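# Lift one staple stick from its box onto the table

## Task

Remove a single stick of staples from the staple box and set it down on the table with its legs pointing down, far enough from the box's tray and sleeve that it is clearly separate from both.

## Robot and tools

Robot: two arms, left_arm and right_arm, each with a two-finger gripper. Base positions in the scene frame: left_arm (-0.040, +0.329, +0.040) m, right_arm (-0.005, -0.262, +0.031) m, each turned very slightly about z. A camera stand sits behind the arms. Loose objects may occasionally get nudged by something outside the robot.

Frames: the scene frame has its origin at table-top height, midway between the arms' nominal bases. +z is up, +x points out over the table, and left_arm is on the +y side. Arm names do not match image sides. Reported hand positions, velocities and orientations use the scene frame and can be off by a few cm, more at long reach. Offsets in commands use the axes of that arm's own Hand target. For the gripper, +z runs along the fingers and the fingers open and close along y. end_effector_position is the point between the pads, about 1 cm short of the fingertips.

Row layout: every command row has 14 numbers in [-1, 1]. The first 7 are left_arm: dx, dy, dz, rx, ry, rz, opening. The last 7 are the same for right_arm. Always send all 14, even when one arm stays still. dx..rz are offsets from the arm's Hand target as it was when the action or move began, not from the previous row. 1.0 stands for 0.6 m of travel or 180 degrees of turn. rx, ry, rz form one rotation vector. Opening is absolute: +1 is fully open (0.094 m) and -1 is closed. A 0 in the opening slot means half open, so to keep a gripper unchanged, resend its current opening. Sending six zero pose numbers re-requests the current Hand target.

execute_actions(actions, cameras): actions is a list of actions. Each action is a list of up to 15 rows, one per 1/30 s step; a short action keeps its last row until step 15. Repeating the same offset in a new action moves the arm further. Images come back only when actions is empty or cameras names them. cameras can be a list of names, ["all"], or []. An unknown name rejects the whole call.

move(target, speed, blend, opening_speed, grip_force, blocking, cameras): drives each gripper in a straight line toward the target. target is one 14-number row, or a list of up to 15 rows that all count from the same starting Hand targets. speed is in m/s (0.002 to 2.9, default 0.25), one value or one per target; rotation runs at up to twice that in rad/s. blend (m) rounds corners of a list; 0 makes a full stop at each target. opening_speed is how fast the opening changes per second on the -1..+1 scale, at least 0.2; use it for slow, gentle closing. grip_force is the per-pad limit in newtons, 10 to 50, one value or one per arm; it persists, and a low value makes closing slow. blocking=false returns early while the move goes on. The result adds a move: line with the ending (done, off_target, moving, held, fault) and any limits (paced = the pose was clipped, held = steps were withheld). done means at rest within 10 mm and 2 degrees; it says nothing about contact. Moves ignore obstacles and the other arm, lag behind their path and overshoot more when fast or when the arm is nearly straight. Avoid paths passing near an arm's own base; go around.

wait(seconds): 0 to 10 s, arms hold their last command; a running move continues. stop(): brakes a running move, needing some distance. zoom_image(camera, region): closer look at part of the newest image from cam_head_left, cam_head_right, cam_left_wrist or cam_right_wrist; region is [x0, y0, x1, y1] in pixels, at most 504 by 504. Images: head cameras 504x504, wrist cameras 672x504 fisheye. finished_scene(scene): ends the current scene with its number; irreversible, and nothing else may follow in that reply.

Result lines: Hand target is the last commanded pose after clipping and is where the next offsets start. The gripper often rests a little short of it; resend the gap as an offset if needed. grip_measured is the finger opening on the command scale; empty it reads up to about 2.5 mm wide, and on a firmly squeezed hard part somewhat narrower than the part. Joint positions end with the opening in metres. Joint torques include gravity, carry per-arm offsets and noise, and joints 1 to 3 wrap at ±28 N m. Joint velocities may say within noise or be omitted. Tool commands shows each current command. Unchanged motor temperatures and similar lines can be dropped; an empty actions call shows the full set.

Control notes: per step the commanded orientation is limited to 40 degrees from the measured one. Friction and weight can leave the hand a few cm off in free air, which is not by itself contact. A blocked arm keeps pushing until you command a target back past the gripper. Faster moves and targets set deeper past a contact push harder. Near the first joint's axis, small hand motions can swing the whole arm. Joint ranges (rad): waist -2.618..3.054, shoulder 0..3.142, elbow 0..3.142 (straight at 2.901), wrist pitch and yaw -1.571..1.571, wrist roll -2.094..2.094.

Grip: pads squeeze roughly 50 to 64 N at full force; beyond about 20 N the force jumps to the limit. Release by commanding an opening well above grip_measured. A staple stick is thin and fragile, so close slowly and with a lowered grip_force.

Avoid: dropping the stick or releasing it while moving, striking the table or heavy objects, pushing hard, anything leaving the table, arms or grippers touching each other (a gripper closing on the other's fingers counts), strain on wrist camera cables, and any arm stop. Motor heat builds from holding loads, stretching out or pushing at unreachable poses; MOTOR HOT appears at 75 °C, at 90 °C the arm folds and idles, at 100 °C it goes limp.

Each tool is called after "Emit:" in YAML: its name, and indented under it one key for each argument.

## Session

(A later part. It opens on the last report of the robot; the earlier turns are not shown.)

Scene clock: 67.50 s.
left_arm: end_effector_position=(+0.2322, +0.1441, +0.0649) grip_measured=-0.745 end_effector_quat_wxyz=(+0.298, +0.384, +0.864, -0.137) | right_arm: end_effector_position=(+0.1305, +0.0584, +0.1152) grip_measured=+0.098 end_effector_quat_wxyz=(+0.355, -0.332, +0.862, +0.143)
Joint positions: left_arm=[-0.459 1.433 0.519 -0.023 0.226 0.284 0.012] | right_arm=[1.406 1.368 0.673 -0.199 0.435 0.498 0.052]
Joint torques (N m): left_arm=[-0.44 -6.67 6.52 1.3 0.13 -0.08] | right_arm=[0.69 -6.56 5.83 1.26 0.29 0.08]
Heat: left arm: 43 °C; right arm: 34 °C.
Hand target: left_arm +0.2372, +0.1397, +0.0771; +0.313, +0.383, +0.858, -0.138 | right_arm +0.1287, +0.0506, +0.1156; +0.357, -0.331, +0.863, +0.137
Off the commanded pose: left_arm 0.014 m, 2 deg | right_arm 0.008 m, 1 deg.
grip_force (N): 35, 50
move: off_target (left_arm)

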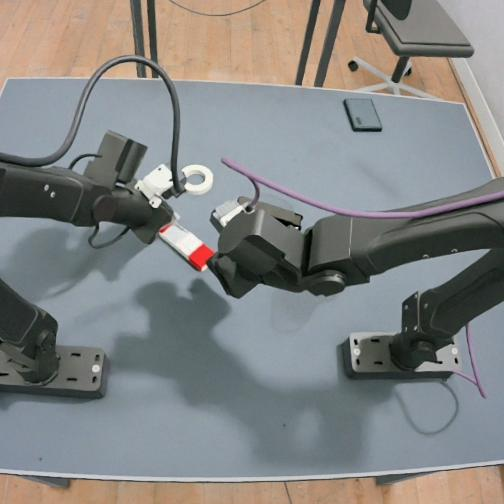

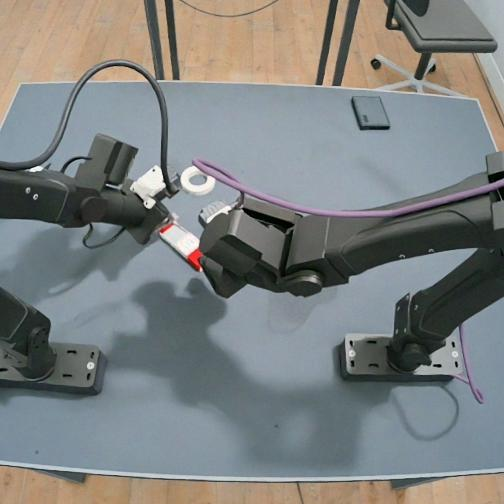

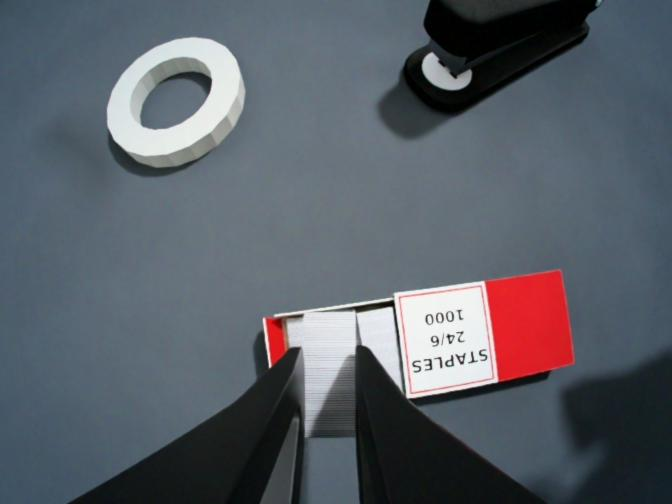

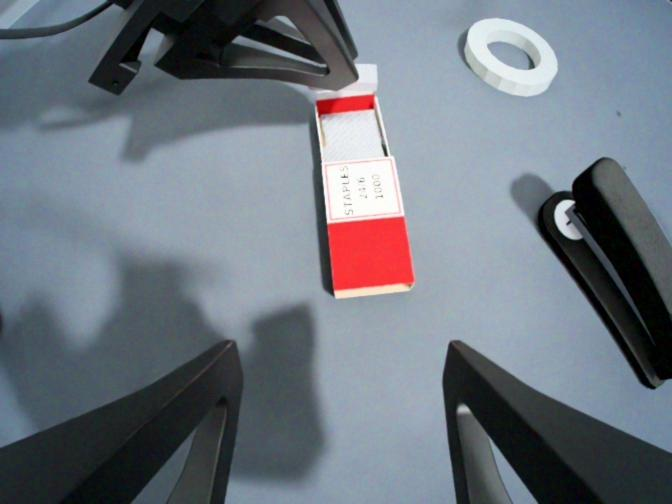

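Emit:
move:
  target:
    - [0.089,0.1,-0.075,0,0,0,-0.85,0,0,0,0,0,0,0.1]
    - [0.132,0.1,-0.024,0,0,0,-0.85,0,0,0,0,0,0,0.1]
  speed: [0.15,0.06]
  cameras: ["all"]

Emit:
zoom_image:
  camera: "cam_left_wrist"
  region: [210, 200, 460, 440]

Emit:
zoom_image:
  camera: "cam_right_wrist"
  region: [150, 0, 350, 160]

Scene clock: 70.40 s.
left_arm: end_effector_position=(+0.2392, +0.2337, +0.0417) grip_measured=-0.745 end_effector_quat_wxyz=(+0.316, +0.382, +0.859, -0.127) | right_arm: end_effector_position=(+0.1305, +0.0584, +0.1152) grip_measured=+0.098 end_effector_quat_wxyz=(+0.355, -0.332, +0.862, +0.143)
Joint positions: left_arm=[-0.049 1.443 0.402 0.025 0.444 0.642 0.012] | right_arm=[1.406 1.368 0.673 -0.199 0.435 0.498 0.052]
Joint torques (N m): left_arm=[0.4 -2.88 4.05 1.31 0.52 0.04] | right_arm=[0.69 -6.57 5.82 1.26 0.3 0.07]
Heat: left arm: 43 °C; right arm: 34 °C.
Hand target: left_arm +0.2352, +0.2318, +0.0375; +0.313, +0.383, +0.858, -0.139 | right_arm +0.1287, +0.0506, +0.1156; +0.357, -0.331, +0.863, +0.137
Off the commanded pose: left_arm 0.006 m, 1 deg | right_arm 0.008 m, 1 deg.
grip_force (N): 35, 50
move: done

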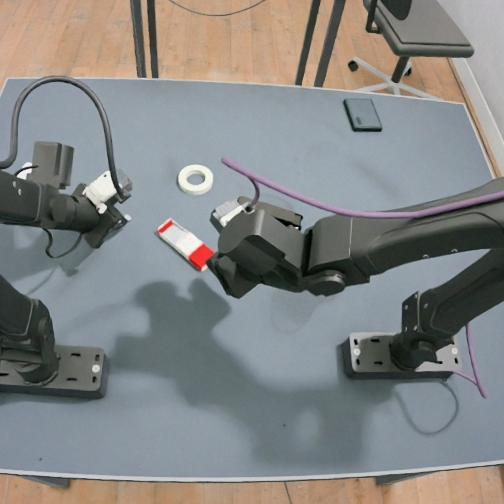

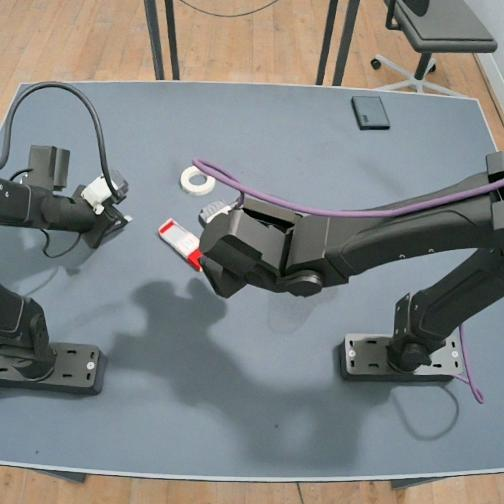

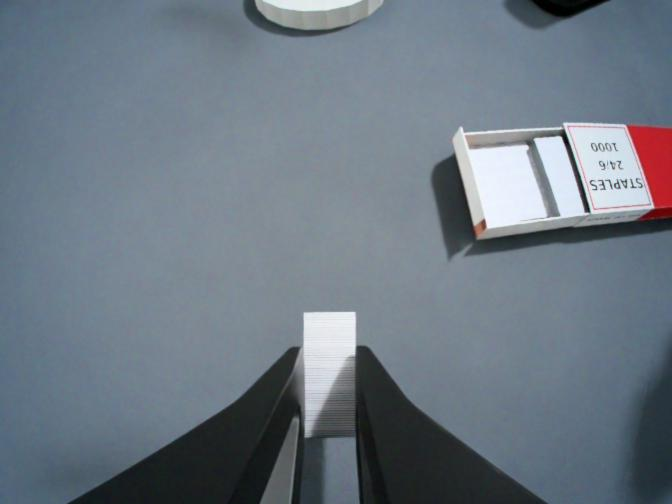

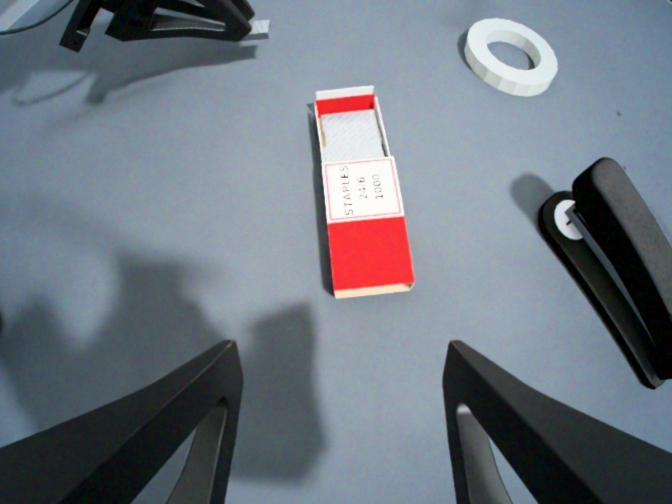

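Scaled by 2.016 from the camera's 672x504 image, which has a finer 960x720 frame.

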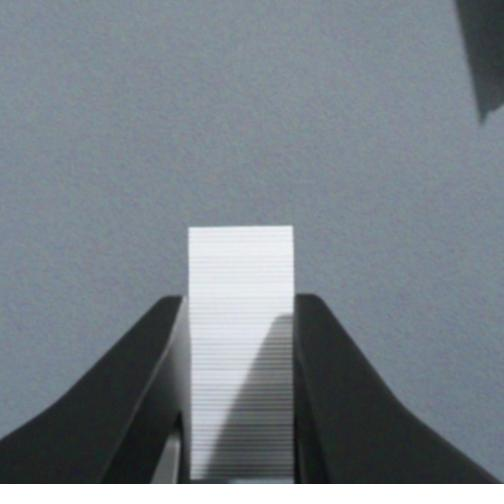

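Scaled by 2.520 from the camera's 672x504 image, which has a finer 960x720 frame.

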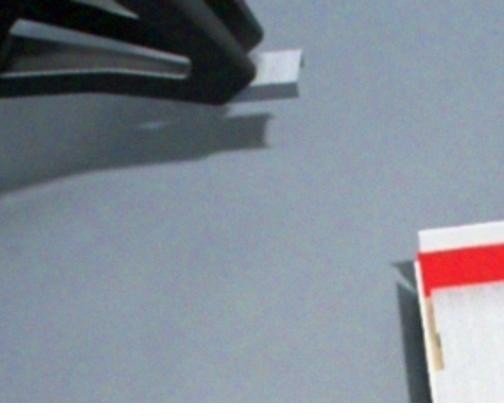

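Emit:
move:
  target: [0.0236,0,0.0281,0,0,0,-0.85,0,0,0,0,0,0,0.1]
  speed: 0.05

Emit:
move:
  target: [0.0054,0,0.0064,0,0,0,-0.85,0,0,0,0,0,0,0.1]
  speed: 0.03
  cameras: ["cam_left_wrist","cam_right_wrist"]

Emit:
zoom_image:
  camera: "cam_right_wrist"
  region: [150, 0, 350, 160]

Scene clock: 71.73 s.
left_arm: end_effector_position=(+0.2398, +0.2336, +0.0198) grip_measured=-0.745 end_effector_quat_wxyz=(+0.317, +0.383, +0.859, -0.127) | right_arm: end_effector_position=(+0.1305, +0.0584, +0.1152) grip_measured=+0.098 end_effector_quat_wxyz=(+0.355, -0.332, +0.862, +0.143)
Joint positions: left_arm=[-0.049 1.554 0.364 0.176 0.444 0.642 0.012] | right_arm=[1.406 1.368 0.673 -0.199 0.435 0.498 0.052]
Joint torques (N m): left_arm=[0.43 -3.19 3.49 1.33 0.51 0.03] | right_arm=[0.69 -6.56 5.82 1.26 0.3 0.08]
Heat: left arm: 43 °C; right arm: 34 °C.
Hand target: left_arm +0.2353, +0.2318, +0.0155; +0.313, +0.383, +0.858, -0.138 | right_arm +0.1287, +0.0506, +0.1156; +0.357, -0.331, +0.863, +0.137
Off the commanded pose: left_arm 0.006 m, 1 deg | right_arm 0.008 m, 1 deg.
grip_force (N): 35, 50
move: done

Scene clock: 72.73 s.
left_arm: end_effector_position=(+0.2401, +0.2336, +0.0150) grip_measured=-0.745 end_effector_quat_wxyz=(+0.317, +0.383, +0.858, -0.127) | right_arm: end_effector_position=(+0.1305, +0.0584, +0.1152) grip_measured=+0.098 end_effector_quat_wxyz=(+0.355, -0.332, +0.862, +0.143)
Joint positions: left_arm=[-0.049 1.582 0.357 0.212 0.444 0.642 0.012] | right_arm=[1.406 1.368 0.673 -0.199 0.435 0.498 0.052]
Joint torques (N m): left_arm=[0.42 -3.19 3.34 1.34 0.51 0.04] | right_arm=[0.69 -6.57 5.82 1.26 0.29 0.08]
Heat: left arm: 43 °C; right arm: 34 °C.
Hand target: left_arm +0.2353, +0.2319, +0.0104; +0.313, +0.383, +0.858, -0.138 | right_arm +0.1287, +0.0506, +0.1156; +0.357, -0.331, +0.863, +0.137
Off the commanded pose: left_arm 0.007 m, 1 deg | right_arm 0.008 m, 1 deg.
grip_force (N): 35, 50
move: done
Images, in order (width x height): cam_left_wrist 672x504, cam_right_wrist 672x504.

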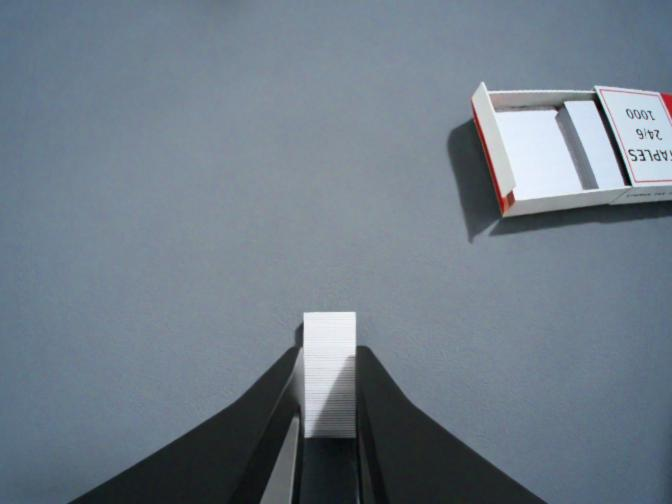

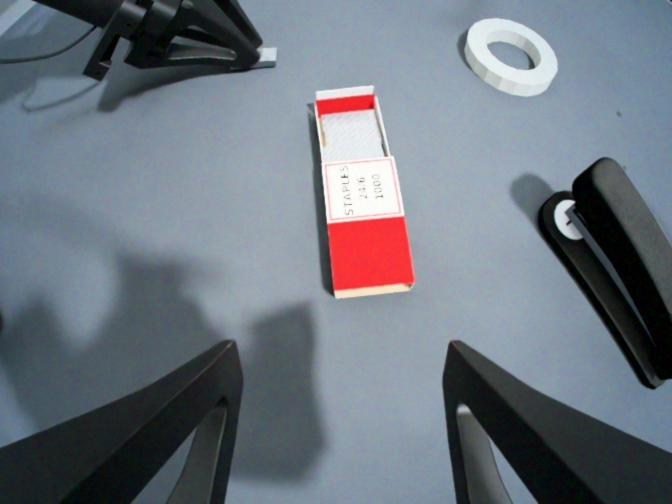

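Scaled by 2.520 from the camera's 672x504 image, which has a finer 960x720 frame.

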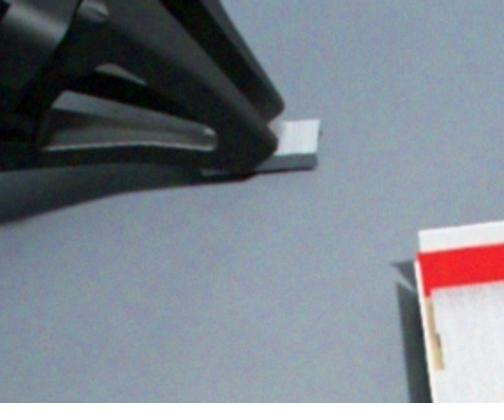

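Emit:
move:
  target: [0.0043,0,0.0051,0,0,0,-0.85,0,0,0,0,0,0,0.1]
  speed: 0.03
  cameras: ["cam_right_wrist"]

Emit:
zoom_image:
  camera: "cam_right_wrist"
  region: [210, 20, 310, 100]

Scene clock: 73.73 s.
left_arm: end_effector_position=(+0.2413, +0.2330, +0.0124) grip_measured=-0.745 end_effector_quat_wxyz=(+0.320, +0.383, +0.857, -0.128) | right_arm: end_effector_position=(+0.1305, +0.0584, +0.1152) grip_measured=+0.098 end_effector_quat_wxyz=(+0.355, -0.332, +0.862, +0.143)
Joint positions: left_arm=[-0.049 1.603 0.353 0.242 0.447 0.642 0.012] | right_arm=[1.406 1.368 0.673 -0.199 0.435 0.498 0.052]
Joint torques (N m): left_arm=[0.43 -3.17 3.17 1.3 0.48 0.03] | right_arm=[0.7 -6.57 5.82 1.26 0.3 0.07]
Heat: left arm: 43 °C; right arm: 34 °C.
Hand target: left_arm +0.2352, +0.2318, +0.0064; +0.313, +0.383, +0.858, -0.139 | right_arm +0.1287, +0.0506, +0.1156; +0.357, -0.331, +0.863, +0.137
Off the commanded pose: left_arm 0.009 m, 2 deg | right_arm 0.008 m, 1 deg.
grip_force (N): 35, 50
move: done
Images, in order (width x height): cam_right_wrist 672x504.

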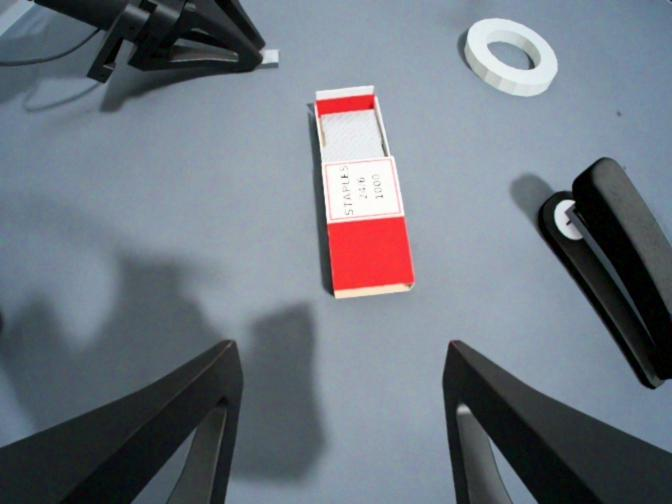

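Scaled by 5.040 from the camera's 672x504 image, which has a finer 960x720 frame.

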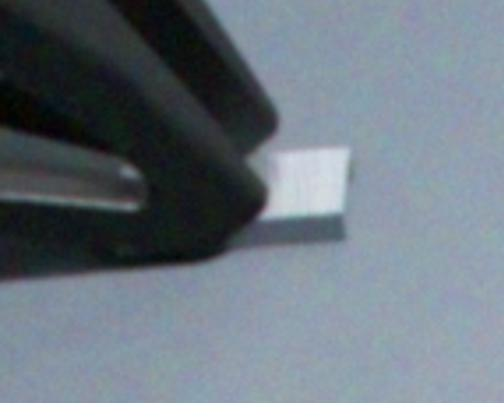

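Emit:
move:
  target:
    - [0,0,0,0,0,0,-0.6,0,0,0,0,0,0,0.1]
    - [-0.03,0,-0.1,0,0,0,-0.6,0,0,0,0,0,0,0.1]
  opening_speed: 0.3
  speed: 0.08
  cameras: ["all"]

Emit:
zoom_image:
  camera: "cam_right_wrist"
  region: [210, 20, 310, 100]

Scene clock: 76.50 s.
left_arm: end_effector_position=(+0.2134, +0.2524, +0.0535) grip_measured=-0.602 end_effector_quat_wxyz=(+0.298, +0.380, +0.865, -0.134) | right_arm: end_effector_position=(+0.1305, +0.0584, +0.1152) grip_measured=+0.098 end_effector_quat_wxyz=(+0.355, -0.332, +0.862, +0.143)
Joint positions: left_arm=[0.046 1.293 0.391 -0.197 0.49 0.735 0.019] | right_arm=[1.406 1.368 0.673 -0.199 0.435 0.498 0.052]
Joint torques (N m): left_arm=[0.47 -4.55 6.31 1 0.57 0.06] | right_arm=[0.7 -6.56 5.82 1.26 0.3 0.07]
Heat: left arm: 43 °C; right arm: 34 °C.
Hand target: left_arm +0.2185, +0.2503, +0.0638; +0.313, +0.383, +0.858, -0.139 | right_arm +0.1287, +0.0506, +0.1156; +0.357, -0.331, +0.863, +0.137
Off the commanded pose: left_arm 0.012 m, 2 deg | right_arm 0.008 m, 1 deg.
grip_force (N): 35, 50
move: off_target (left_arm)

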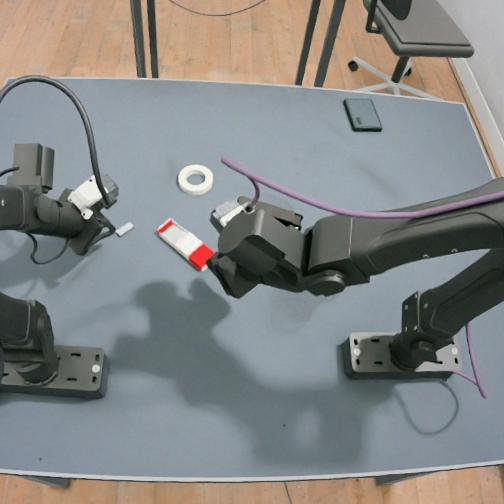

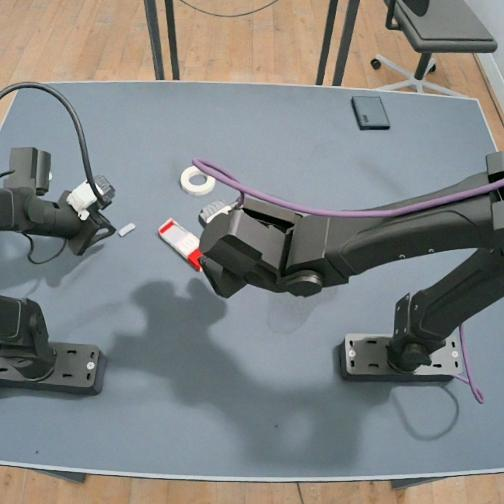

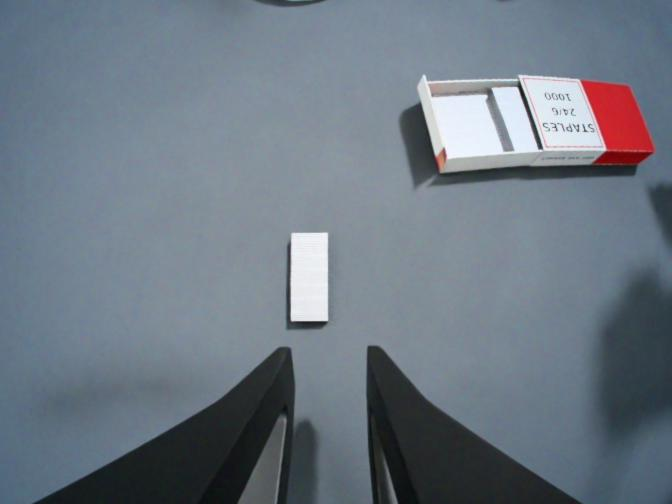

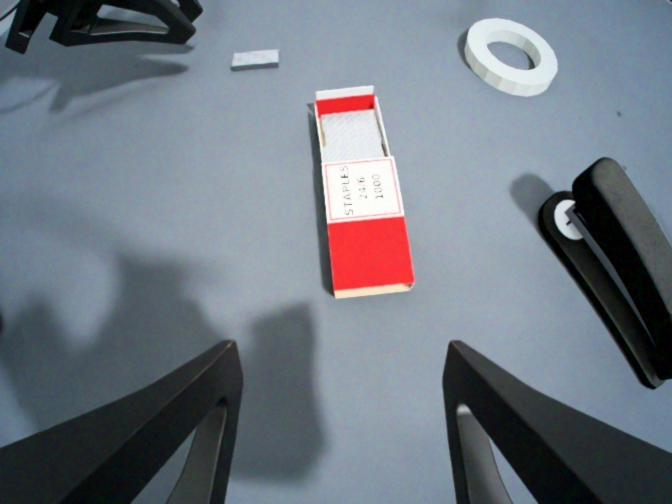

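Scaled by 5.040 from the camera's 672x504 image, which has a finer 960x720 frame.

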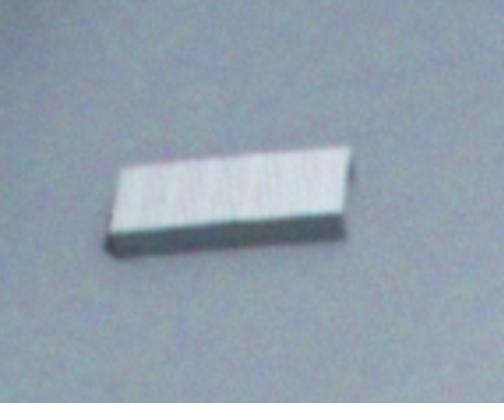

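Emit:
finished_scene:
  scene: 1

The scene is finished: the task was done.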